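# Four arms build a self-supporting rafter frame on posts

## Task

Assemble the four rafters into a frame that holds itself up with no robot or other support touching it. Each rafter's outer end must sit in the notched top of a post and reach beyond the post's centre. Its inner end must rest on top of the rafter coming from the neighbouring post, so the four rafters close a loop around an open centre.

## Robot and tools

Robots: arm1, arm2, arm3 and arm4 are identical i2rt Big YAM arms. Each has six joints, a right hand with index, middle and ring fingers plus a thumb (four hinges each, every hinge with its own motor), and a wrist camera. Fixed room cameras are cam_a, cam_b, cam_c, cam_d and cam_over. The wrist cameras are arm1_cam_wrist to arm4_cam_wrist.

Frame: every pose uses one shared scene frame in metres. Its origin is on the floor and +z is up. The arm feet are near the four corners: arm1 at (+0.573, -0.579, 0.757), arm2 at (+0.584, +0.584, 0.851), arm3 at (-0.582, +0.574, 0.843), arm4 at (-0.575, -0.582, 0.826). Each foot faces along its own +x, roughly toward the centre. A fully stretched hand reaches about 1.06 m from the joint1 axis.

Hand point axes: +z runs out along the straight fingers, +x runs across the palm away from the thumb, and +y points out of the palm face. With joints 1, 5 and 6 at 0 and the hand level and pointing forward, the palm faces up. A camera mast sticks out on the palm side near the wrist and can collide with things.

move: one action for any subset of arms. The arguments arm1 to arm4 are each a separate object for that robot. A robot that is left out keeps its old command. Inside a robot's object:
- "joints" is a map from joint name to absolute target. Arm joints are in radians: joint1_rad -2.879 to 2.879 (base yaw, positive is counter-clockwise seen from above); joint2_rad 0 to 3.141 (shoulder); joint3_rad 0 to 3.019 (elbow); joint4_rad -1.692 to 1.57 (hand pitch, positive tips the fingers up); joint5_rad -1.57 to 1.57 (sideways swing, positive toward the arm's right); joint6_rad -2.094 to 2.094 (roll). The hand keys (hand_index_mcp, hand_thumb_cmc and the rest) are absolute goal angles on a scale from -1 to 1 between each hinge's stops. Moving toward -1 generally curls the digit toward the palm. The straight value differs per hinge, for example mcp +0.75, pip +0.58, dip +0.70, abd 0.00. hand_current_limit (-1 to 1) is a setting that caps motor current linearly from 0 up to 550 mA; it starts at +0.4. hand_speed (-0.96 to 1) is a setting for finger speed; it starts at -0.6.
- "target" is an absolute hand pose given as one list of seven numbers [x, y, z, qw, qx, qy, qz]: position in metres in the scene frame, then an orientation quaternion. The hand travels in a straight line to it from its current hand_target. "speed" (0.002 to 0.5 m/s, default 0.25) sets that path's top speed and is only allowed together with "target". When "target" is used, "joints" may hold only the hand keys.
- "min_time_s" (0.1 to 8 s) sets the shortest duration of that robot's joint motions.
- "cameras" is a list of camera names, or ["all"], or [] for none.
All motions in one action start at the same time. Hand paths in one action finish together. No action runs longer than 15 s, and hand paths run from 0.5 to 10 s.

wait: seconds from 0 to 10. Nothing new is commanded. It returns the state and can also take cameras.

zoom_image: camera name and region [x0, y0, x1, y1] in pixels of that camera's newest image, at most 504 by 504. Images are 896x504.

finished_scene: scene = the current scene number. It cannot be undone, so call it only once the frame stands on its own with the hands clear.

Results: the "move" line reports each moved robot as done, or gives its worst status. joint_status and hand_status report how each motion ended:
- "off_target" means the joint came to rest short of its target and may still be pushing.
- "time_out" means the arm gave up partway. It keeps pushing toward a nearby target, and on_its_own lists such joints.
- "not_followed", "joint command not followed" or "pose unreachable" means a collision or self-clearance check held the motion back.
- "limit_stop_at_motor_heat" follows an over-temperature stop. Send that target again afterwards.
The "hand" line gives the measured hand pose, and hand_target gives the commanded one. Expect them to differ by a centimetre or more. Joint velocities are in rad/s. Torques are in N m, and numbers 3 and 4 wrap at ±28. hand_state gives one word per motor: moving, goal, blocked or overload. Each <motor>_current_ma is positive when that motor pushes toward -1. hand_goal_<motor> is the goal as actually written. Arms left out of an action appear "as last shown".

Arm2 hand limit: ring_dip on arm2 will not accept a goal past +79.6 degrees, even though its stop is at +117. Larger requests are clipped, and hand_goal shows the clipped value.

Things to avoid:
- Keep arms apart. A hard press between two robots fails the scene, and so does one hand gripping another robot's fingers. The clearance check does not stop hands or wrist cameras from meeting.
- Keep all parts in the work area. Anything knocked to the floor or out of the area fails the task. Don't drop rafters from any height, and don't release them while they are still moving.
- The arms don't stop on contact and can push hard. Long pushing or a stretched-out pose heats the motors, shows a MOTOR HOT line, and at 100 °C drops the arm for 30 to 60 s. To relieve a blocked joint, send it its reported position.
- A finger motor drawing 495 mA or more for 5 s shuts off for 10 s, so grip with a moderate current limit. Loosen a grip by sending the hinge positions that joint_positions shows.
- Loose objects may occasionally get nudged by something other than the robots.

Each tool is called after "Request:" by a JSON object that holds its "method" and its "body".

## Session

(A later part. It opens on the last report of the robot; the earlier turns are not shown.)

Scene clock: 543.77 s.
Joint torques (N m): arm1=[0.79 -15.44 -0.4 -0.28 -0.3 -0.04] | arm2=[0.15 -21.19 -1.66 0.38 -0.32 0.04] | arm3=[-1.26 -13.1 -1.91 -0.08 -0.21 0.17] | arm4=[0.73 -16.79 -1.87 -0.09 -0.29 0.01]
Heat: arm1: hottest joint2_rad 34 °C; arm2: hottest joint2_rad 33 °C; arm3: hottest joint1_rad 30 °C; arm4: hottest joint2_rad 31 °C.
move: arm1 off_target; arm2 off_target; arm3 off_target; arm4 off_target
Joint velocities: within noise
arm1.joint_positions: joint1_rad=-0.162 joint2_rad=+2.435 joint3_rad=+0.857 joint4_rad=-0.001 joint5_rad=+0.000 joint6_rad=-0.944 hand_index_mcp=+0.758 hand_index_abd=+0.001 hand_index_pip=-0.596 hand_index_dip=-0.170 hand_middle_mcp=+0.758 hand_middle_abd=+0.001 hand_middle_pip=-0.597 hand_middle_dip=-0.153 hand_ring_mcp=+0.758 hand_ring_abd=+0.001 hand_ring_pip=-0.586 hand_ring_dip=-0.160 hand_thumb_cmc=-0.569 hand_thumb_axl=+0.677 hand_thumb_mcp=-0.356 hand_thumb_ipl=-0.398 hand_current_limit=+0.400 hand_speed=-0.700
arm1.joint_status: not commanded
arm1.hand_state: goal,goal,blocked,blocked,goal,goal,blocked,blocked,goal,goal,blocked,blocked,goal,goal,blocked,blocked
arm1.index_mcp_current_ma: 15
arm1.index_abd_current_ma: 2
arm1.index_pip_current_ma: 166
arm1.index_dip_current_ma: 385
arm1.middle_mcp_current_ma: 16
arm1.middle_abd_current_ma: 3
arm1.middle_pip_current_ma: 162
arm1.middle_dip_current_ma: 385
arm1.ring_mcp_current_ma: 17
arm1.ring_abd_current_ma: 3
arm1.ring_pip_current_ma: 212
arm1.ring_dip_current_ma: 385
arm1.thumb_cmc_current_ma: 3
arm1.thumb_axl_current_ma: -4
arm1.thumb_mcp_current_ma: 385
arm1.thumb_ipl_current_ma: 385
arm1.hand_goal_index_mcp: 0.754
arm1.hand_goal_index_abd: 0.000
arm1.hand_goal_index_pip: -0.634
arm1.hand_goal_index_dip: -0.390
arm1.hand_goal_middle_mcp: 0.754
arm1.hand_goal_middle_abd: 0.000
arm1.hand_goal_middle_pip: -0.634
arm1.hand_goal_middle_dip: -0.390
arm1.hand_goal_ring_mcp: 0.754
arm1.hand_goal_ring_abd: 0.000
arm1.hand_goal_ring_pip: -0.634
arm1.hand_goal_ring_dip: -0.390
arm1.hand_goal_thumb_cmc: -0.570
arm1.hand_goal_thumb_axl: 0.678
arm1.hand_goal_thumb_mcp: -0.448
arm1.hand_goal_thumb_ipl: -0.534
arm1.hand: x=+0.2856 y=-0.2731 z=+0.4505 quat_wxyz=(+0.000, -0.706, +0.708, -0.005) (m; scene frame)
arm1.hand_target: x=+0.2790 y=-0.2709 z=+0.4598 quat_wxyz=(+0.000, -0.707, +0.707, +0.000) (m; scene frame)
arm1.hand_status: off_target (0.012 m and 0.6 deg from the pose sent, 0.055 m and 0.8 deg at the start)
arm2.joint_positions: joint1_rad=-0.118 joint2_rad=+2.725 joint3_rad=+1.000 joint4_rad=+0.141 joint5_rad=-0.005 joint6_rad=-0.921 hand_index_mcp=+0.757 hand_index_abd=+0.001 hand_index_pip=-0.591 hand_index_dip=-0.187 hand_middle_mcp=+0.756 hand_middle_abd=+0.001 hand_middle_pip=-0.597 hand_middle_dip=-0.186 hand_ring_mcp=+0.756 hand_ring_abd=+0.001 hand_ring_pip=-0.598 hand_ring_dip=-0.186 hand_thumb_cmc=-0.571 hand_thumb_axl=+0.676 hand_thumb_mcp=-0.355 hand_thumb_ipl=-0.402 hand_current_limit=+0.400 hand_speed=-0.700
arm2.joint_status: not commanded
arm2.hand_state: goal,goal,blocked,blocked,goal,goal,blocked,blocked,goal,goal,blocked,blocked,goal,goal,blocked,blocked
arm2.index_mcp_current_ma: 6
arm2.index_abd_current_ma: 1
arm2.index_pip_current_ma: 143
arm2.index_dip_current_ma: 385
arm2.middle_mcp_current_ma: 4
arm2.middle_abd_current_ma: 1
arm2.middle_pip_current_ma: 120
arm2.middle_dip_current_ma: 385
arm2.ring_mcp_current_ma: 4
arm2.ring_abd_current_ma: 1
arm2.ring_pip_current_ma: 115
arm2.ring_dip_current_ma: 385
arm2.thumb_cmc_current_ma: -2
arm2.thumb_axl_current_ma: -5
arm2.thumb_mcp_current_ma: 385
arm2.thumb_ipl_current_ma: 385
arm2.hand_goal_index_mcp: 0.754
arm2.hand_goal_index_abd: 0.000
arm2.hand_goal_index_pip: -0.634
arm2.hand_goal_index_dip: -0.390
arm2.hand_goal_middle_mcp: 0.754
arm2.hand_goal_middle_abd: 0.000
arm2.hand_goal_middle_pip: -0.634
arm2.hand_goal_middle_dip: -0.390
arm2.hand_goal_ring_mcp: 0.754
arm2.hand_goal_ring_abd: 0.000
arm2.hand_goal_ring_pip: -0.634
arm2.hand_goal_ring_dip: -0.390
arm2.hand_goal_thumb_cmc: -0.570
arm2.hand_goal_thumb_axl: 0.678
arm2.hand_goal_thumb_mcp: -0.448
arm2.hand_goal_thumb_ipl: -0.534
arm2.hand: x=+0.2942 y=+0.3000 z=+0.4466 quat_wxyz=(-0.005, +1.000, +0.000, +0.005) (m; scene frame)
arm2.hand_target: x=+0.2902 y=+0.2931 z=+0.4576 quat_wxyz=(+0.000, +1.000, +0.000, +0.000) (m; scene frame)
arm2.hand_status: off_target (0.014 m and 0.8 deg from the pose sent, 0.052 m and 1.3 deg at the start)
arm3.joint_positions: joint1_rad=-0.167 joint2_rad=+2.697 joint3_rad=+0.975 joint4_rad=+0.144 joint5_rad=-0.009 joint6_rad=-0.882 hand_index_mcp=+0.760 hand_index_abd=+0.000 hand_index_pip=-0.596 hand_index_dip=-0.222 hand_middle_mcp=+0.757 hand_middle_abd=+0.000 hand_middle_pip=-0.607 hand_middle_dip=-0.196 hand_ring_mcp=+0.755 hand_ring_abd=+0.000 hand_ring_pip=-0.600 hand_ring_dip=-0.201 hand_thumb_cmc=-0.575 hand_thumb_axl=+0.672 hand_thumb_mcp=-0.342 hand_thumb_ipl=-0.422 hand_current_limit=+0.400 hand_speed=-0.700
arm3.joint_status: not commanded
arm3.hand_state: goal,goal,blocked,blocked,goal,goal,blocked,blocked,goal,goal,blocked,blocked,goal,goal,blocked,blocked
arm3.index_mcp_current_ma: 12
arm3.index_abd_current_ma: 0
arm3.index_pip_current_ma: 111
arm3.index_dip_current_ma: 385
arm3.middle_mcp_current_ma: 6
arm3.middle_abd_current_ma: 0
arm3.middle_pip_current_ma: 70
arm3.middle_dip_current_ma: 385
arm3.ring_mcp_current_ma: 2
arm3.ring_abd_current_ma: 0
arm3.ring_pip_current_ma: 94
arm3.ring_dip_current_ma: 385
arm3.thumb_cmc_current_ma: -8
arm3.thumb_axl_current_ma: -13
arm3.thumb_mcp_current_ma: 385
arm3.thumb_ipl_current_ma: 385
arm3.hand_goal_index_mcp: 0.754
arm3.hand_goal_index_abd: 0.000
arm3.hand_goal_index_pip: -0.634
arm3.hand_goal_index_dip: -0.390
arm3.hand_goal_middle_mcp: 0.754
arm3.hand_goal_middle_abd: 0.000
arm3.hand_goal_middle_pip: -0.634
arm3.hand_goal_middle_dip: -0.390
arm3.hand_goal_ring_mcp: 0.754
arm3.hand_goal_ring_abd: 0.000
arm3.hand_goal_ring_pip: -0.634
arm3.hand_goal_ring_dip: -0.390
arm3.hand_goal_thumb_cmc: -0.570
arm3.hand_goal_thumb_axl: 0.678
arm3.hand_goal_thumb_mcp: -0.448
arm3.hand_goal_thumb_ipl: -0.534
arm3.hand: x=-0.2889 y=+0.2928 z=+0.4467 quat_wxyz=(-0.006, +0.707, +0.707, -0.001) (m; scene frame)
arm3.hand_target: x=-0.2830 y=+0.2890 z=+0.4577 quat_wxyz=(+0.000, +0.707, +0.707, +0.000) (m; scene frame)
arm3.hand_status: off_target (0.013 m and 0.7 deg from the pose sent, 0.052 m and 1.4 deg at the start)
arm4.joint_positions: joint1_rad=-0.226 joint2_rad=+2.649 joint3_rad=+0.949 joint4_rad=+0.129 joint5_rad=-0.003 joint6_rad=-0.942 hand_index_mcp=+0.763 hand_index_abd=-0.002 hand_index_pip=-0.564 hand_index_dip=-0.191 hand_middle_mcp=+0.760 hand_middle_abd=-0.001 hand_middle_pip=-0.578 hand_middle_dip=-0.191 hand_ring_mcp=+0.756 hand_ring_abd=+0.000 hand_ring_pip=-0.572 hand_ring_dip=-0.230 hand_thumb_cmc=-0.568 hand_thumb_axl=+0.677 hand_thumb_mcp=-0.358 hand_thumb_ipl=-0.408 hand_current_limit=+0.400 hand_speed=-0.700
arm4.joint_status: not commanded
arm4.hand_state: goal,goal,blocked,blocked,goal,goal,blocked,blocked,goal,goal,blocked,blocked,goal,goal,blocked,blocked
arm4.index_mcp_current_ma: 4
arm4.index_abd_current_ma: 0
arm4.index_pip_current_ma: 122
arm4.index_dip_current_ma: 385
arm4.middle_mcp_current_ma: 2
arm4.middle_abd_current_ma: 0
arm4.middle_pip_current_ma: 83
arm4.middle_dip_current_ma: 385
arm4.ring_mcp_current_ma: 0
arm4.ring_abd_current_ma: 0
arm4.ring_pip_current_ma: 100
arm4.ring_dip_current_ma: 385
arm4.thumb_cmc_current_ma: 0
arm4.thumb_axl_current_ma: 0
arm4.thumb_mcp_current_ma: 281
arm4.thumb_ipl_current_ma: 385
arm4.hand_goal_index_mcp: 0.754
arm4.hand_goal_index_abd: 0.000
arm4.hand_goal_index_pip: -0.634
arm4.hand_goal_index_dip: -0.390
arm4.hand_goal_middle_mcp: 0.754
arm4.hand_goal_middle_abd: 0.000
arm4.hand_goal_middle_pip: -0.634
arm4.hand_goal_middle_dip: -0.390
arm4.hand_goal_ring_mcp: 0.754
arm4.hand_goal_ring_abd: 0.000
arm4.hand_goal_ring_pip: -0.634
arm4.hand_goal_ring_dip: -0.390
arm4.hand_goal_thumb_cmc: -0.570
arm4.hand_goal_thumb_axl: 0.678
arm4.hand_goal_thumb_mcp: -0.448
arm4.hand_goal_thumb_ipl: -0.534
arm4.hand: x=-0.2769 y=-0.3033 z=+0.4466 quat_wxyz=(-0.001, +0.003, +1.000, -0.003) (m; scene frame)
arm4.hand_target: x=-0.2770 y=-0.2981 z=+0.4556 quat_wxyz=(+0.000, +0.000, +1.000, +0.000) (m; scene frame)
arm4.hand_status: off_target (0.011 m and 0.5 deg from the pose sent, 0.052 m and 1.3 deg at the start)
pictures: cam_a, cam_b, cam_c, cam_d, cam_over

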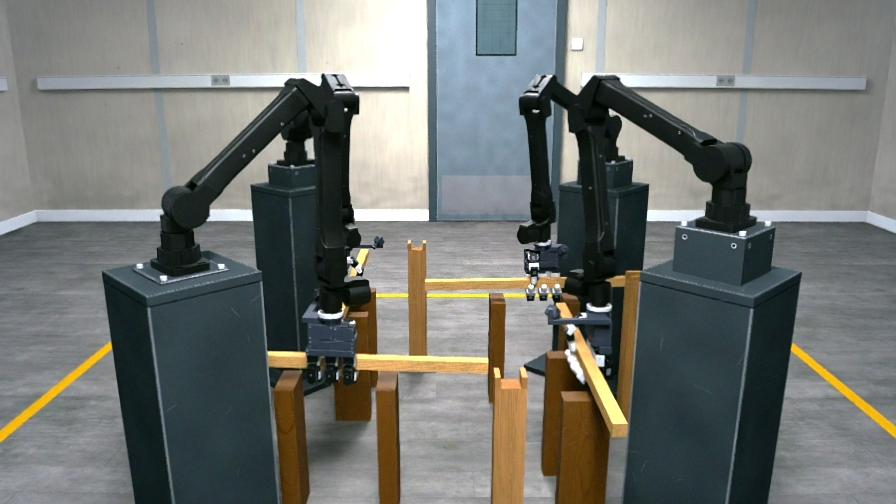

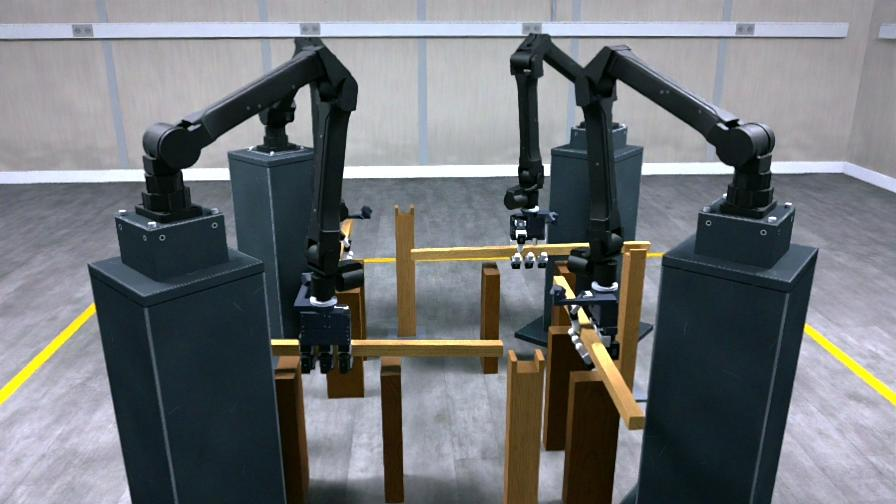

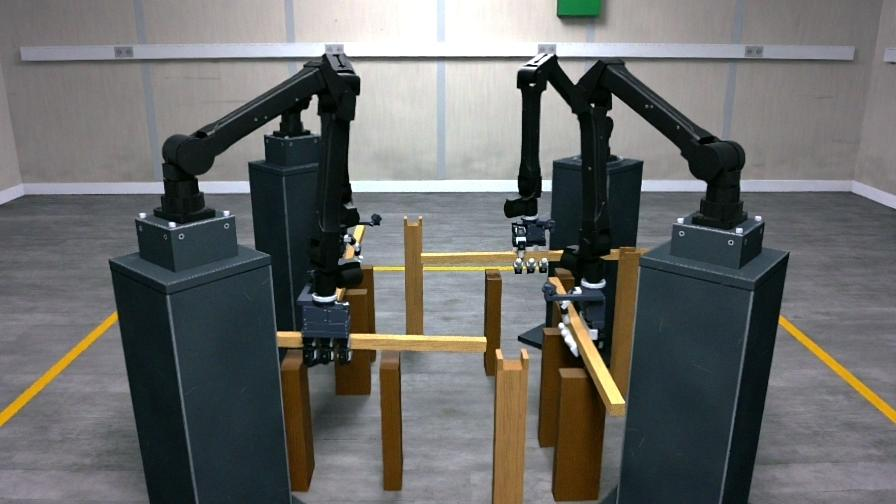

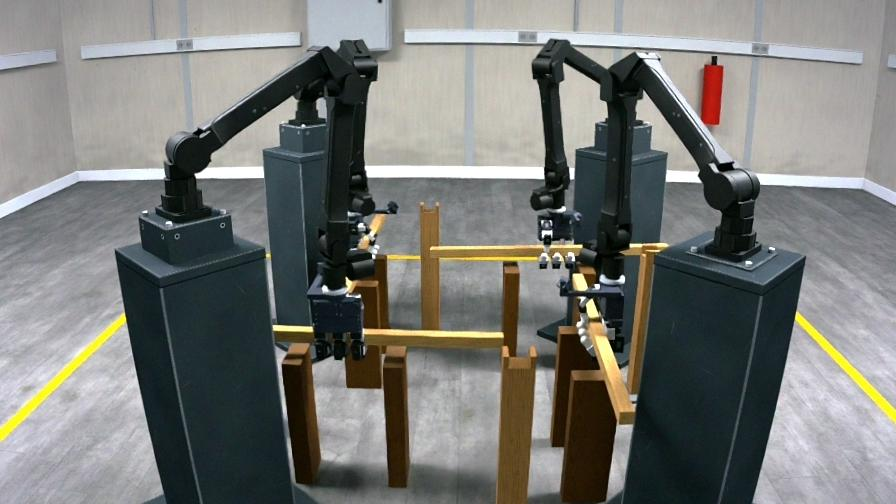

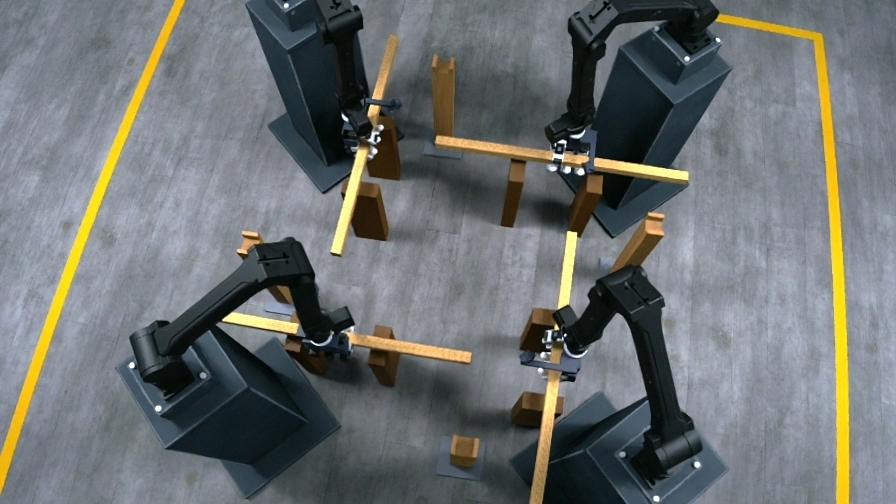

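Request:
{"method": "move", "body": {"arm1": {"target":[0.279,-0.271,0.710,-0.0862,0.7018,-0.7018,-0.0862],"speed":0.1}, "arm2": {"target":[0.283,0.288,0.712,0,0.9925,0,-0.1219],"speed":0.1}, "arm3": {"target":[-0.279,0.283,0.712,0.0862,0.7018,0.7018,-0.0862],"speed":0.1}, "arm4": {"target":[-0.271,-0.292,0.710,0.1219,0,0.9925,0],"speed":0.1}, "cameras": ["cam_a","cam_b","cam_c","cam_d","cam_over"]}}

Scene clock: 555.73 s.
Joint torques (N m): arm1=[1.61 -11.4 5.35 0.46 0.04 0.06] | arm2=[0.26 -17.44 1.98 0.96 0.14 0.11] | arm3=[-0.79 -10.17 2.3 0.35 0.28 0.31] | arm4=[0.91 -12.98 3.33 0.44 0.12 0.14]
Heat: arm1: hottest joint2_rad 34 °C; arm2: hottest joint2_rad 34 °C; arm3: hottest joint1_rad 30 °C; arm4: hottest joint2_rad 31 °C.
move: arm1 off_target; arm2 off_target; arm3 off_target; arm4 done
Joint velocities: within noise
arm1.joint_positions: joint1_rad=-0.088 joint2_rad=+1.612 joint3_rad=+0.598 joint4_rad=-0.387 joint5_rad=+0.154 joint6_rad=-0.888 hand_index_mcp=+0.758 hand_index_abd=+0.001 hand_index_pip=-0.596 hand_index_dip=-0.170 hand_middle_mcp=+0.758 hand_middle_abd=+0.001 hand_middle_pip=-0.597 hand_middle_dip=-0.153 hand_ring_mcp=+0.758 hand_ring_abd=+0.001 hand_ring_pip=-0.586 hand_ring_dip=-0.160 hand_thumb_cmc=-0.569 hand_thumb_axl=+0.677 hand_thumb_mcp=-0.356 hand_thumb_ipl=-0.398 hand_current_limit=+0.400 hand_speed=-0.700
arm1.joint_status: not commanded
arm1.hand_state: goal,goal,blocked,blocked,goal,goal,blocked,blocked,goal,goal,blocked,blocked,goal,goal,blocked,blocked
arm1.index_mcp_current_ma: 15
arm1.index_abd_current_ma: 2
arm1.index_pip_current_ma: 166
arm1.index_dip_current_ma: 385
arm1.middle_mcp_current_ma: 16
arm1.middle_abd_current_ma: 3
arm1.middle_pip_current_ma: 162
arm1.middle_dip_current_ma: 385
arm1.ring_mcp_current_ma: 17
arm1.ring_abd_current_ma: 3
arm1.ring_pip_current_ma: 212
arm1.ring_dip_current_ma: 385
arm1.thumb_cmc_current_ma: 3
arm1.thumb_axl_current_ma: -4
arm1.thumb_mcp_current_ma: 385
arm1.thumb_ipl_current_ma: 385
arm1.hand_goal_index_mcp: 0.754
arm1.hand_goal_index_abd: 0.000
arm1.hand_goal_index_pip: -0.634
arm1.hand_goal_index_dip: -0.390
arm1.hand_goal_middle_mcp: 0.754
arm1.hand_goal_middle_abd: 0.000
arm1.hand_goal_middle_pip: -0.634
arm1.hand_goal_middle_dip: -0.390
arm1.hand_goal_ring_mcp: 0.754
arm1.hand_goal_ring_abd: 0.000
arm1.hand_goal_ring_pip: -0.634
arm1.hand_goal_ring_dip: -0.390
arm1.hand_goal_thumb_cmc: -0.570
arm1.hand_goal_thumb_axl: 0.678
arm1.hand_goal_thumb_mcp: -0.448
arm1.hand_goal_thumb_ipl: -0.534
arm1.hand: x=+0.2852 y=-0.2729 z=+0.6999 quat_wxyz=(+0.085, -0.704, +0.702, +0.075) (m; scene frame)
arm1.hand_target: x=+0.2790 y=-0.2710 z=+0.7098 quat_wxyz=(+0.086, -0.702, +0.702, +0.086) (m; scene frame)
arm1.hand_status: off_target (0.012 m and 1.3 deg from the pose sent, 0.260 m and 14.5 deg at the start)
arm2.joint_positions: joint1_rad=-0.047 joint2_rad=+1.933 joint3_rad=+0.584 joint4_rad=-0.063 joint5_rad=+0.150 joint6_rad=-0.866 hand_index_mcp=+0.757 hand_index_abd=+0.001 hand_index_pip=-0.591 hand_index_dip=-0.187 hand_middle_mcp=+0.756 hand_middle_abd=+0.001 hand_middle_pip=-0.597 hand_middle_dip=-0.186 hand_ring_mcp=+0.756 hand_ring_abd=+0.001 hand_ring_pip=-0.598 hand_ring_dip=-0.186 hand_thumb_cmc=-0.571 hand_thumb_axl=+0.676 hand_thumb_mcp=-0.355 hand_thumb_ipl=-0.402 hand_current_limit=+0.400 hand_speed=-0.700
arm2.joint_status: not commanded
arm2.hand_state: goal,goal,blocked,blocked,goal,goal,blocked,blocked,goal,goal,blocked,blocked,goal,goal,blocked,blocked
arm2.index_mcp_current_ma: 6
arm2.index_abd_current_ma: 1
arm2.index_pip_current_ma: 143
arm2.index_dip_current_ma: 385
arm2.middle_mcp_current_ma: 4
arm2.middle_abd_current_ma: 1
arm2.middle_pip_current_ma: 120
arm2.middle_dip_current_ma: 385
arm2.ring_mcp_current_ma: 4
arm2.ring_abd_current_ma: 1
arm2.ring_pip_current_ma: 115
arm2.ring_dip_current_ma: 385
arm2.thumb_cmc_current_ma: -2
arm2.thumb_axl_current_ma: -5
arm2.thumb_mcp_current_ma: 385
arm2.thumb_ipl_current_ma: 385
arm2.hand_goal_index_mcp: 0.754
arm2.hand_goal_index_abd: 0.000
arm2.hand_goal_index_pip: -0.634
arm2.hand_goal_index_dip: -0.390
arm2.hand_goal_middle_mcp: 0.754
arm2.hand_goal_middle_abd: 0.000
arm2.hand_goal_middle_pip: -0.634
arm2.hand_goal_middle_dip: -0.390
arm2.hand_goal_ring_mcp: 0.754
arm2.hand_goal_ring_abd: 0.000
arm2.hand_goal_ring_pip: -0.634
arm2.hand_goal_ring_dip: -0.390
arm2.hand_goal_thumb_cmc: -0.570
arm2.hand_goal_thumb_axl: 0.678
arm2.hand_goal_thumb_mcp: -0.448
arm2.hand_goal_thumb_ipl: -0.534
arm2.hand: x=+0.2869 y=+0.2944 z=+0.7000 quat_wxyz=(-0.008, +0.994, +0.002, -0.110) (m; scene frame)
arm2.hand_target: x=+0.2830 y=+0.2881 z=+0.7117 quat_wxyz=(+0.000, +0.993, +0.000, -0.122) (m; scene frame)
arm2.hand_status: off_target (0.014 m and 1.7 deg from the pose sent, 0.266 m and 14.5 deg at the start)
arm3.joint_positions: joint1_rad=-0.099 joint2_rad=+1.892 joint3_rad=+0.571 joint4_rad=-0.094 joint5_rad=+0.154 joint6_rad=-0.831 hand_index_mcp=+0.760 hand_index_abd=+0.000 hand_index_pip=-0.596 hand_index_dip=-0.222 hand_middle_mcp=+0.757 hand_middle_abd=+0.000 hand_middle_pip=-0.607 hand_middle_dip=-0.196 hand_ring_mcp=+0.755 hand_ring_abd=+0.000 hand_ring_pip=-0.600 hand_ring_dip=-0.201 hand_thumb_cmc=-0.575 hand_thumb_axl=+0.672 hand_thumb_mcp=-0.342 hand_thumb_ipl=-0.422 hand_current_limit=+0.400 hand_speed=-0.700
arm3.joint_status: not commanded
arm3.hand_state: goal,goal,blocked,blocked,goal,goal,blocked,blocked,goal,goal,blocked,blocked,goal,goal,blocked,blocked
arm3.index_mcp_current_ma: 12
arm3.index_abd_current_ma: 0
arm3.index_pip_current_ma: 111
arm3.index_dip_current_ma: 385
arm3.middle_mcp_current_ma: 6
arm3.middle_abd_current_ma: 0
arm3.middle_pip_current_ma: 70
arm3.middle_dip_current_ma: 385
arm3.ring_mcp_current_ma: 2
arm3.ring_abd_current_ma: 0
arm3.ring_pip_current_ma: 94
arm3.ring_dip_current_ma: 385
arm3.thumb_cmc_current_ma: -8
arm3.thumb_axl_current_ma: -13
arm3.thumb_mcp_current_ma: 385
arm3.thumb_ipl_current_ma: 385
arm3.hand_goal_index_mcp: 0.754
arm3.hand_goal_index_abd: 0.000
arm3.hand_goal_index_pip: -0.634
arm3.hand_goal_index_dip: -0.390
arm3.hand_goal_middle_mcp: 0.754
arm3.hand_goal_middle_abd: 0.000
arm3.hand_goal_middle_pip: -0.634
arm3.hand_goal_middle_dip: -0.390
arm3.hand_goal_ring_mcp: 0.754
arm3.hand_goal_ring_abd: 0.000
arm3.hand_goal_ring_pip: -0.634
arm3.hand_goal_ring_dip: -0.390
arm3.hand_goal_thumb_cmc: -0.570
arm3.hand_goal_thumb_axl: 0.678
arm3.hand_goal_thumb_mcp: -0.448
arm3.hand_goal_thumb_ipl: -0.534
arm3.hand: x=-0.2859 y=+0.2869 z=+0.6999 quat_wxyz=(+0.072, +0.700, +0.705, -0.085) (m; scene frame)
arm3.hand_target: x=-0.2789 y=+0.2831 z=+0.7117 quat_wxyz=(+0.086, +0.702, +0.702, -0.086) (m; scene frame)
arm3.hand_status: off_target (0.014 m and 1.7 deg from the pose sent, 0.266 m and 14.5 deg at the start)
arm4.joint_positions: joint1_rad=-0.150 joint2_rad=+1.833 joint3_rad=+0.575 joint4_rad=-0.133 joint5_rad=+0.150 joint6_rad=-0.891 hand_index_mcp=+0.763 hand_index_abd=-0.002 hand_index_pip=-0.564 hand_index_dip=-0.191 hand_middle_mcp=+0.760 hand_middle_abd=-0.001 hand_middle_pip=-0.578 hand_middle_dip=-0.191 hand_ring_mcp=+0.756 hand_ring_abd=+0.000 hand_ring_pip=-0.572 hand_ring_dip=-0.230 hand_thumb_cmc=-0.568 hand_thumb_axl=+0.677 hand_thumb_mcp=-0.358 hand_thumb_ipl=-0.408 hand_current_limit=+0.400 hand_speed=-0.700
arm4.joint_status: not commanded
arm4.hand_state: goal,goal,blocked,blocked,goal,goal,blocked,blocked,goal,goal,blocked,blocked,goal,goal,blocked,blocked
arm4.index_mcp_current_ma: 4
arm4.index_abd_current_ma: 0
arm4.index_pip_current_ma: 122
arm4.index_dip_current_ma: 385
arm4.middle_mcp_current_ma: 2
arm4.middle_abd_current_ma: 0
arm4.middle_pip_current_ma: 83
arm4.middle_dip_current_ma: 385
arm4.ring_mcp_current_ma: 0
arm4.ring_abd_current_ma: 0
arm4.ring_pip_current_ma: 100
arm4.ring_dip_current_ma: 385
arm4.thumb_cmc_current_ma: 0
arm4.thumb_axl_current_ma: 0
arm4.thumb_mcp_current_ma: 281
arm4.thumb_ipl_current_ma: 385
arm4.hand_goal_index_mcp: 0.754
arm4.hand_goal_index_abd: 0.000
arm4.hand_goal_index_pip: -0.634
arm4.hand_goal_index_dip: -0.390
arm4.hand_goal_middle_mcp: 0.754
arm4.hand_goal_middle_abd: 0.000
arm4.hand_goal_middle_pip: -0.634
arm4.hand_goal_middle_dip: -0.390
arm4.hand_goal_ring_mcp: 0.754
arm4.hand_goal_ring_abd: 0.000
arm4.hand_goal_ring_pip: -0.634
arm4.hand_goal_ring_dip: -0.390
arm4.hand_goal_thumb_cmc: -0.570
arm4.hand_goal_thumb_axl: 0.678
arm4.hand_goal_thumb_mcp: -0.448
arm4.hand_goal_thumb_ipl: -0.534
arm4.hand: x=-0.2707 y=-0.2953 z=+0.7014 quat_wxyz=(+0.116, -0.003, +0.993, -0.005) (m; scene frame)
arm4.hand_target: x=-0.2710 y=-0.2920 z=+0.7097 quat_wxyz=(+0.122, +0.000, +0.993, +0.000) (m; scene frame)
arm4.hand_status: done (0.009 m and 1.0 deg from the pose sent, 0.264 m and 14.2 deg at the start)
pictures: cam_a, cam_b, cam_c, cam_d, cam_over

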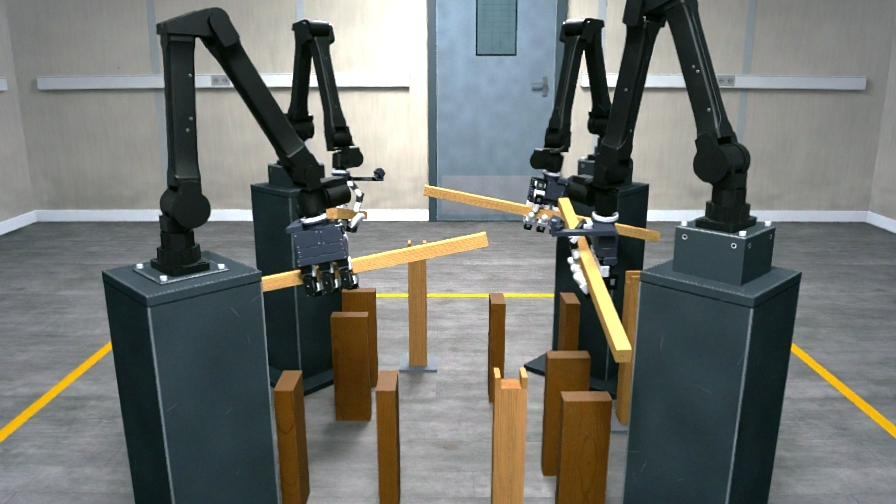

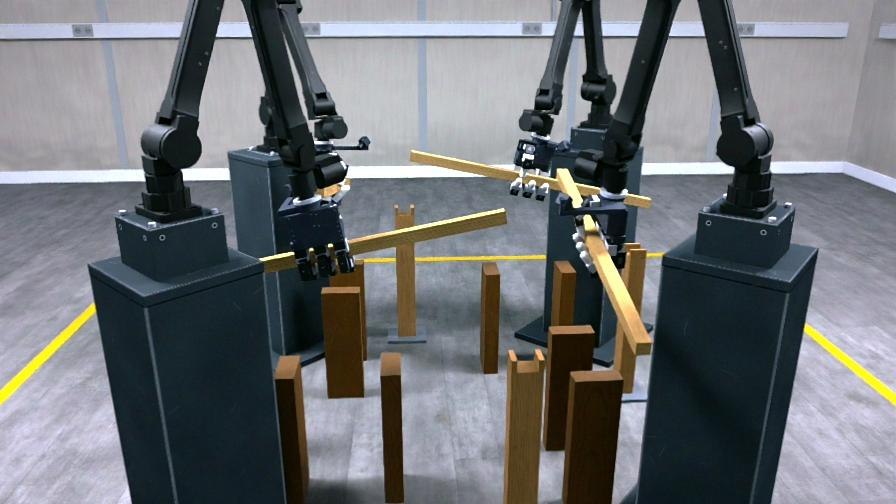

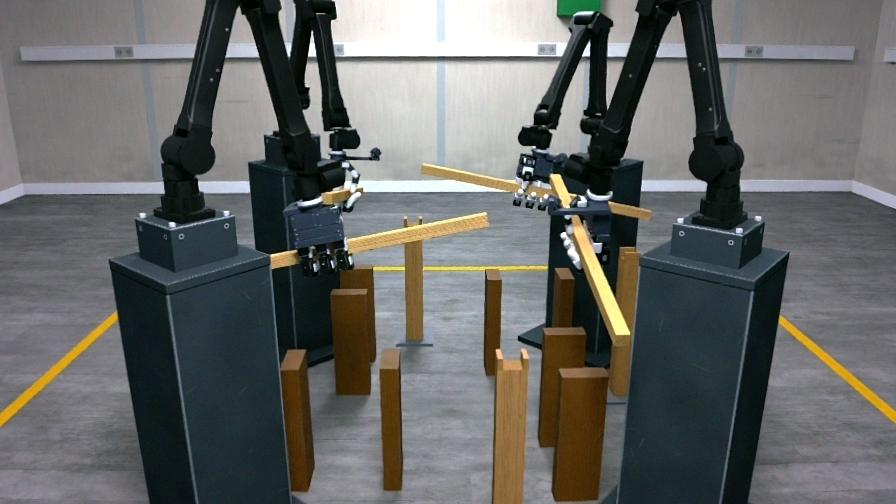

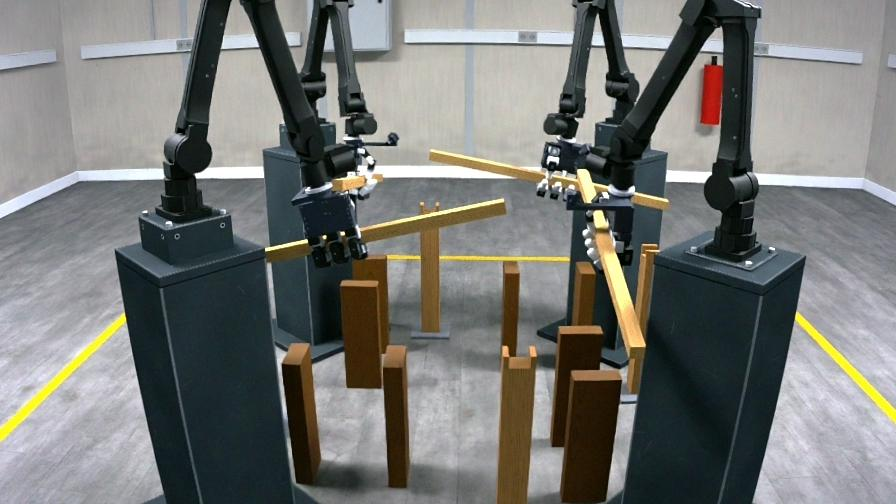

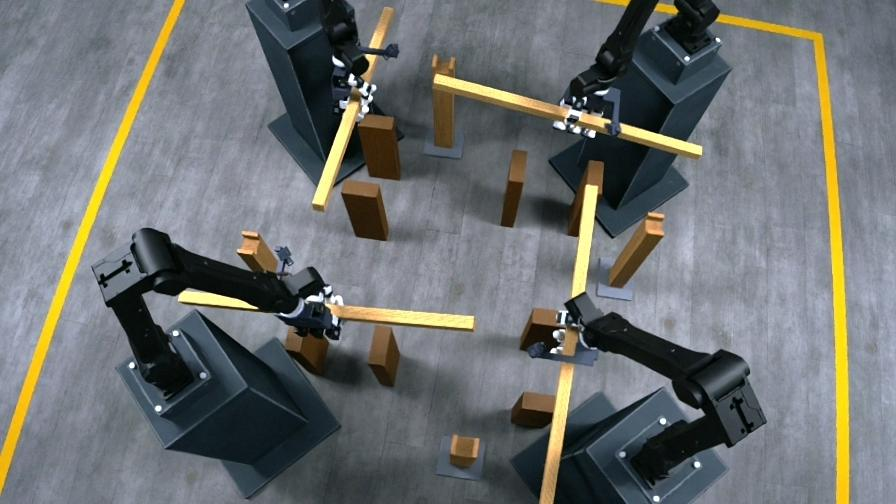

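Request:
{"method": "move", "body": {"arm1": {"target":[0.081,-0.271,0.712,-0.0862,0.7018,-0.7018,-0.0862],"speed":0.1}, "arm2": {"target":[0.287,0.086,0.712,0,0.9925,0,-0.1219],"speed":0.1}, "arm3": {"target":[-0.087,0.287,0.712,0.0862,0.7018,0.7018,-0.0862],"speed":0.1}, "arm4": {"target":[-0.275,-0.088,0.712,0.1219,0,0.9925,0],"speed":0.1}, "cameras": ["cam_a","cam_b","cam_c","cam_d","cam_over"]}}

Scene clock: 576.43 s.
Joint torques (N m): arm1=[1.61 -13.51 9.33 0.09 0.31 0.05] | arm2=[-0.15 -19.96 6.72 0.75 0.32 0.08] | arm3=[-1.2 -11.52 7.09 0.18 0.45 0.29] | arm4=[0.5 -14.45 10.32 0.17 0.31 0.1]
Heat: arm1: hottest joint2_rad 33 °C; arm2: hottest joint2_rad 33 °C; arm3: hottest joint1_rad 30 °C; arm4: hottest joint2_rad 30 °C.
move: arm1 off_target; arm2 off_target; arm3 off_target; arm4 off_target
Joint velocities: within noise
arm1.joint_positions: joint1_rad=+0.238 joint2_rad=+1.875 joint3_rad=+1.021 joint4_rad=-0.619 joint5_rad=+0.205 joint6_rad=-0.565 hand_index_mcp=+0.758 hand_index_abd=+0.001 hand_index_pip=-0.596 hand_index_dip=-0.170 hand_middle_mcp=+0.758 hand_middle_abd=+0.001 hand_middle_pip=-0.597 hand_middle_dip=-0.153 hand_ring_mcp=+0.758 hand_ring_abd=+0.001 hand_ring_pip=-0.586 hand_ring_dip=-0.160 hand_thumb_cmc=-0.569 hand_thumb_axl=+0.677 hand_thumb_mcp=-0.356 hand_thumb_ipl=-0.398 hand_current_limit=+0.400 hand_speed=-0.700
arm1.joint_status: not commanded
arm1.hand_state: goal,goal,blocked,blocked,goal,goal,blocked,blocked,goal,goal,blocked,blocked,goal,goal,blocked,blocked
arm1.index_mcp_current_ma: 15
arm1.index_abd_current_ma: 2
arm1.index_pip_current_ma: 166
arm1.index_dip_current_ma: 385
arm1.middle_mcp_current_ma: 16
arm1.middle_abd_current_ma: 3
arm1.middle_pip_current_ma: 162
arm1.middle_dip_current_ma: 385
arm1.ring_mcp_current_ma: 17
arm1.ring_abd_current_ma: 3
arm1.ring_pip_current_ma: 212
arm1.ring_dip_current_ma: 385
arm1.thumb_cmc_current_ma: 3
arm1.thumb_axl_current_ma: -4
arm1.thumb_mcp_current_ma: 385
arm1.thumb_ipl_current_ma: 385
arm1.hand_goal_index_mcp: 0.754
arm1.hand_goal_index_abd: 0.000
arm1.hand_goal_index_pip: -0.634
arm1.hand_goal_index_dip: -0.390
arm1.hand_goal_middle_mcp: 0.754
arm1.hand_goal_middle_abd: 0.000
arm1.hand_goal_middle_pip: -0.634
arm1.hand_goal_middle_dip: -0.390
arm1.hand_goal_ring_mcp: 0.754
arm1.hand_goal_ring_abd: 0.000
arm1.hand_goal_ring_pip: -0.634
arm1.hand_goal_ring_dip: -0.390
arm1.hand_goal_thumb_cmc: -0.570
arm1.hand_goal_thumb_axl: 0.678
arm1.hand_goal_thumb_mcp: -0.448
arm1.hand_goal_thumb_ipl: -0.534
arm1.hand: x=+0.1017 y=-0.2803 z=+0.6987 quat_wxyz=(+0.089, -0.706, +0.700, +0.069) (m; scene frame)
arm1.hand_target: x=+0.0819 y=-0.2716 z=+0.7125 quat_wxyz=(+0.086, -0.702, +0.702, +0.086) (m; scene frame)
arm1.hand_status: off_target (0.026 m and 2.1 deg from the pose sent, 0.205 m and 1.3 deg at the start)
arm2.joint_positions: joint1_rad=+0.287 joint2_rad=+2.081 joint3_rad=+1.018 joint4_rad=-0.413 joint5_rad=+0.199 joint6_rad=-0.536 hand_index_mcp=+0.757 hand_index_abd=+0.001 hand_index_pip=-0.591 hand_index_dip=-0.187 hand_middle_mcp=+0.756 hand_middle_abd=+0.001 hand_middle_pip=-0.597 hand_middle_dip=-0.186 hand_ring_mcp=+0.756 hand_ring_abd=+0.001 hand_ring_pip=-0.598 hand_ring_dip=-0.186 hand_thumb_cmc=-0.571 hand_thumb_axl=+0.676 hand_thumb_mcp=-0.355 hand_thumb_ipl=-0.402 hand_current_limit=+0.400 hand_speed=-0.700
arm2.joint_status: not commanded
arm2.hand_state: goal,goal,blocked,blocked,goal,goal,blocked,blocked,goal,goal,blocked,blocked,goal,goal,blocked,blocked
arm2.index_mcp_current_ma: 6
arm2.index_abd_current_ma: 1
arm2.index_pip_current_ma: 143
arm2.index_dip_current_ma: 385
arm2.middle_mcp_current_ma: 4
arm2.middle_abd_current_ma: 1
arm2.middle_pip_current_ma: 120
arm2.middle_dip_current_ma: 385
arm2.ring_mcp_current_ma: 4
arm2.ring_abd_current_ma: 1
arm2.ring_pip_current_ma: 115
arm2.ring_dip_current_ma: 385
arm2.thumb_cmc_current_ma: -2
arm2.thumb_axl_current_ma: -5
arm2.thumb_mcp_current_ma: 385
arm2.thumb_ipl_current_ma: 385
arm2.hand_goal_index_mcp: 0.754
arm2.hand_goal_index_abd: 0.000
arm2.hand_goal_index_pip: -0.634
arm2.hand_goal_index_dip: -0.390
arm2.hand_goal_middle_mcp: 0.754
arm2.hand_goal_middle_abd: 0.000
arm2.hand_goal_middle_pip: -0.634
arm2.hand_goal_middle_dip: -0.390
arm2.hand_goal_ring_mcp: 0.754
arm2.hand_goal_ring_abd: 0.000
arm2.hand_goal_ring_pip: -0.634
arm2.hand_goal_ring_dip: -0.390
arm2.hand_goal_thumb_cmc: -0.570
arm2.hand_goal_thumb_axl: 0.678
arm2.hand_goal_thumb_mcp: -0.448
arm2.hand_goal_thumb_ipl: -0.534
arm2.hand: x=+0.2969 y=+0.1043 z=+0.7038 quat_wxyz=(-0.013, +0.994, +0.005, -0.112) (m; scene frame)
arm2.hand_target: x=+0.2875 y=+0.0865 z=+0.7126 quat_wxyz=(+0.000, +0.993, +0.000, -0.122) (m; scene frame)
arm2.hand_status: off_target (0.022 m and 1.9 deg from the pose sent, 0.209 m and 1.6 deg at the start)
arm3.joint_positions: joint1_rad=+0.213 joint2_rad=+2.042 joint3_rad=+0.988 joint4_rad=-0.421 joint5_rad=+0.201 joint6_rad=-0.522 hand_index_mcp=+0.760 hand_index_abd=+0.000 hand_index_pip=-0.596 hand_index_dip=-0.222 hand_middle_mcp=+0.757 hand_middle_abd=+0.000 hand_middle_pip=-0.607 hand_middle_dip=-0.196 hand_ring_mcp=+0.755 hand_ring_abd=+0.000 hand_ring_pip=-0.600 hand_ring_dip=-0.201 hand_thumb_cmc=-0.575 hand_thumb_axl=+0.672 hand_thumb_mcp=-0.342 hand_thumb_ipl=-0.422 hand_current_limit=+0.400 hand_speed=-0.700
arm3.joint_status: not commanded
arm3.hand_state: goal,goal,blocked,blocked,goal,goal,blocked,blocked,goal,goal,blocked,blocked,goal,goal,blocked,blocked
arm3.index_mcp_current_ma: 12
arm3.index_abd_current_ma: 0
arm3.index_pip_current_ma: 111
arm3.index_dip_current_ma: 385
arm3.middle_mcp_current_ma: 6
arm3.middle_abd_current_ma: 0
arm3.middle_pip_current_ma: 70
arm3.middle_dip_current_ma: 385
arm3.ring_mcp_current_ma: 2
arm3.ring_abd_current_ma: 0
arm3.ring_pip_current_ma: 94
arm3.ring_dip_current_ma: 385
arm3.thumb_cmc_current_ma: -8
arm3.thumb_axl_current_ma: -13
arm3.thumb_mcp_current_ma: 385
arm3.thumb_ipl_current_ma: 385
arm3.hand_goal_index_mcp: 0.754
arm3.hand_goal_index_abd: 0.000
arm3.hand_goal_index_pip: -0.634
arm3.hand_goal_index_dip: -0.390
arm3.hand_goal_middle_mcp: 0.754
arm3.hand_goal_middle_abd: 0.000
arm3.hand_goal_middle_pip: -0.634
arm3.hand_goal_middle_dip: -0.390
arm3.hand_goal_ring_mcp: 0.754
arm3.hand_goal_ring_abd: 0.000
arm3.hand_goal_ring_pip: -0.634
arm3.hand_goal_ring_dip: -0.390
arm3.hand_goal_thumb_cmc: -0.570
arm3.hand_goal_thumb_axl: 0.678
arm3.hand_goal_thumb_mcp: -0.448
arm3.hand_goal_thumb_ipl: -0.534
arm3.hand: x=-0.1065 y=+0.2965 z=+0.7034 quat_wxyz=(+0.070, +0.698, +0.707, -0.089) (m; scene frame)
arm3.hand_target: x=-0.0876 y=+0.2875 z=+0.7126 quat_wxyz=(+0.086, +0.702, +0.702, -0.086) (m; scene frame)
arm3.hand_status: off_target (0.023 m and 2.0 deg from the pose sent, 0.199 m and 1.7 deg at the start)
arm4.joint_positions: joint1_rad=+0.195 joint2_rad=+2.004 joint3_rad=+0.992 joint4_rad=-0.459 joint5_rad=+0.204 joint6_rad=-0.550 hand_index_mcp=+0.763 hand_index_abd=-0.002 hand_index_pip=-0.564 hand_index_dip=-0.191 hand_middle_mcp=+0.760 hand_middle_abd=-0.001 hand_middle_pip=-0.578 hand_middle_dip=-0.191 hand_ring_mcp=+0.756 hand_ring_abd=+0.000 hand_ring_pip=-0.572 hand_ring_dip=-0.230 hand_thumb_cmc=-0.568 hand_thumb_axl=+0.677 hand_thumb_mcp=-0.358 hand_thumb_ipl=-0.408 hand_current_limit=+0.400 hand_speed=-0.700
arm4.joint_status: not commanded
arm4.hand_state: goal,goal,blocked,blocked,goal,goal,blocked,blocked,goal,goal,blocked,blocked,goal,goal,blocked,blocked
arm4.index_mcp_current_ma: 4
arm4.index_abd_current_ma: 0
arm4.index_pip_current_ma: 122
arm4.index_dip_current_ma: 385
arm4.middle_mcp_current_ma: 2
arm4.middle_abd_current_ma: 0
arm4.middle_pip_current_ma: 83
arm4.middle_dip_current_ma: 385
arm4.ring_mcp_current_ma: 0
arm4.ring_abd_current_ma: 0
arm4.ring_pip_current_ma: 100
arm4.ring_dip_current_ma: 385
arm4.thumb_cmc_current_ma: 0
arm4.thumb_axl_current_ma: 0
arm4.thumb_mcp_current_ma: 281
arm4.thumb_ipl_current_ma: 385
arm4.hand_goal_index_mcp: 0.754
arm4.hand_goal_index_abd: 0.000
arm4.hand_goal_index_pip: -0.634
arm4.hand_goal_index_dip: -0.390
arm4.hand_goal_middle_mcp: 0.754
arm4.hand_goal_middle_abd: 0.000
arm4.hand_goal_middle_pip: -0.634
arm4.hand_goal_middle_dip: -0.390
arm4.hand_goal_ring_mcp: 0.754
arm4.hand_goal_ring_abd: 0.000
arm4.hand_goal_ring_pip: -0.634
arm4.hand_goal_ring_dip: -0.390
arm4.hand_goal_thumb_cmc: -0.570
arm4.hand_goal_thumb_axl: 0.678
arm4.hand_goal_thumb_mcp: -0.448
arm4.hand_goal_thumb_ipl: -0.534
arm4.hand: x=-0.2869 y=-0.1106 z=+0.7037 quat_wxyz=(+0.112, -0.007, +0.994, -0.014) (m; scene frame)
arm4.hand_target: x=-0.2756 y=-0.0887 z=+0.7130 quat_wxyz=(+0.122, +0.000, +0.993, +0.000) (m; scene frame)
arm4.hand_status: off_target (0.027 m and 2.1 deg from the pose sent, 0.208 m and 1.0 deg at the start)
pictures: cam_a, cam_b, cam_c, cam_d, cam_over

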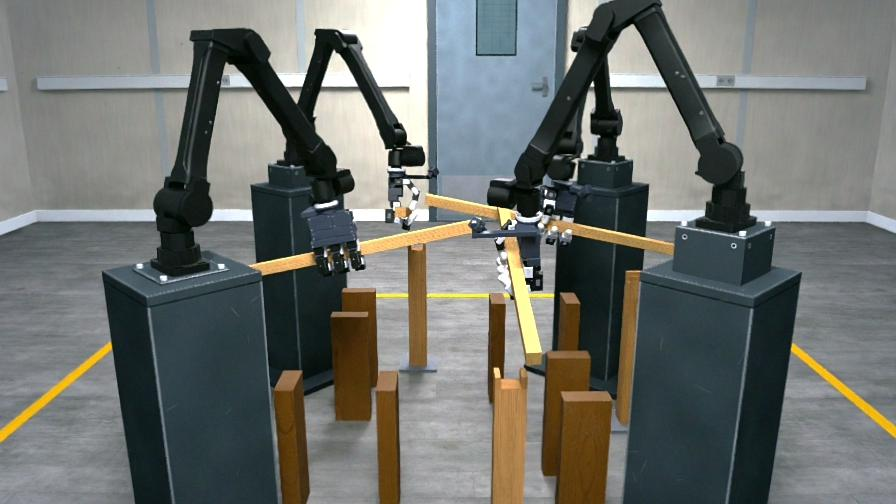

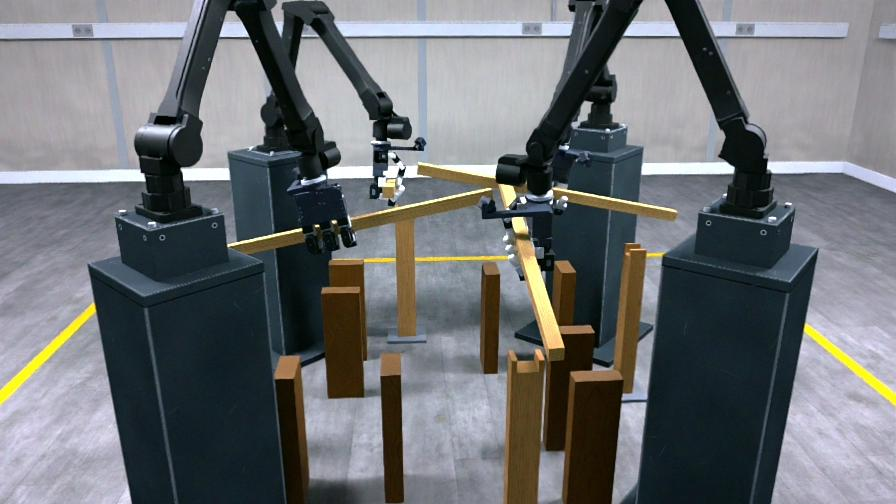

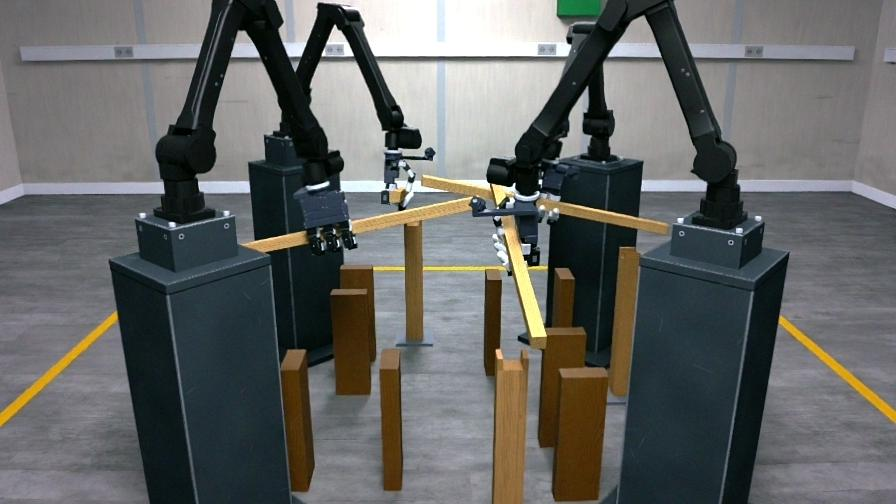

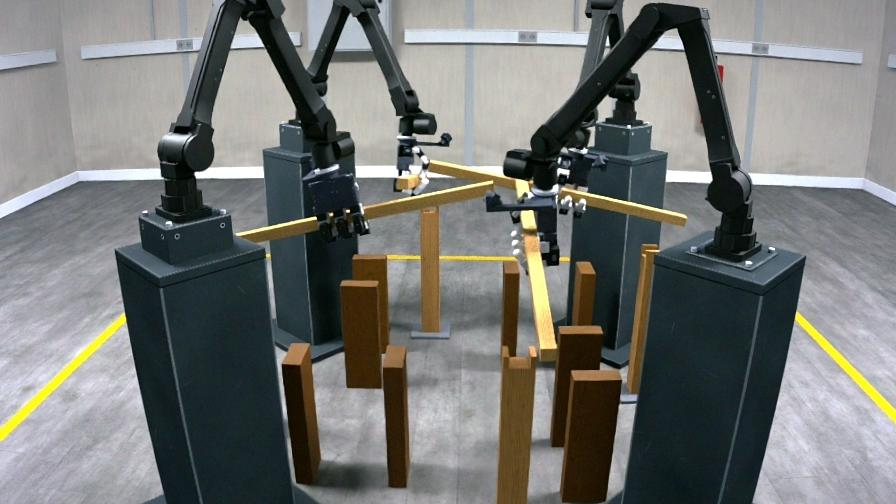

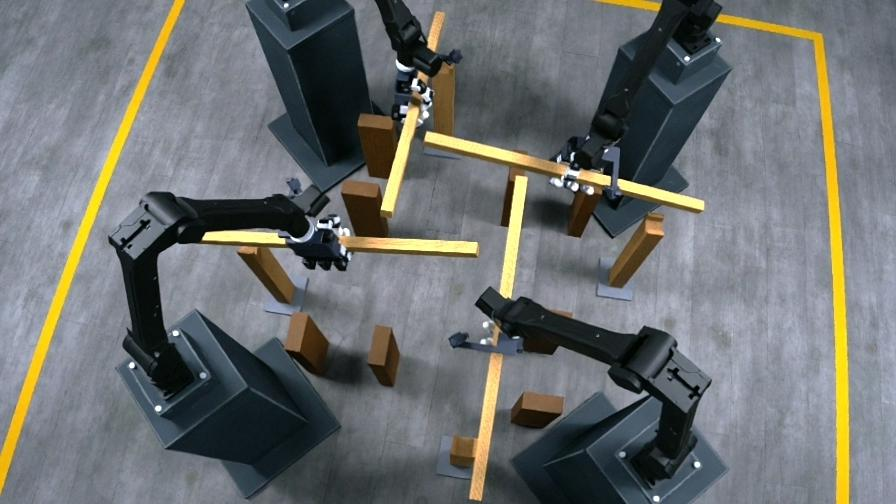

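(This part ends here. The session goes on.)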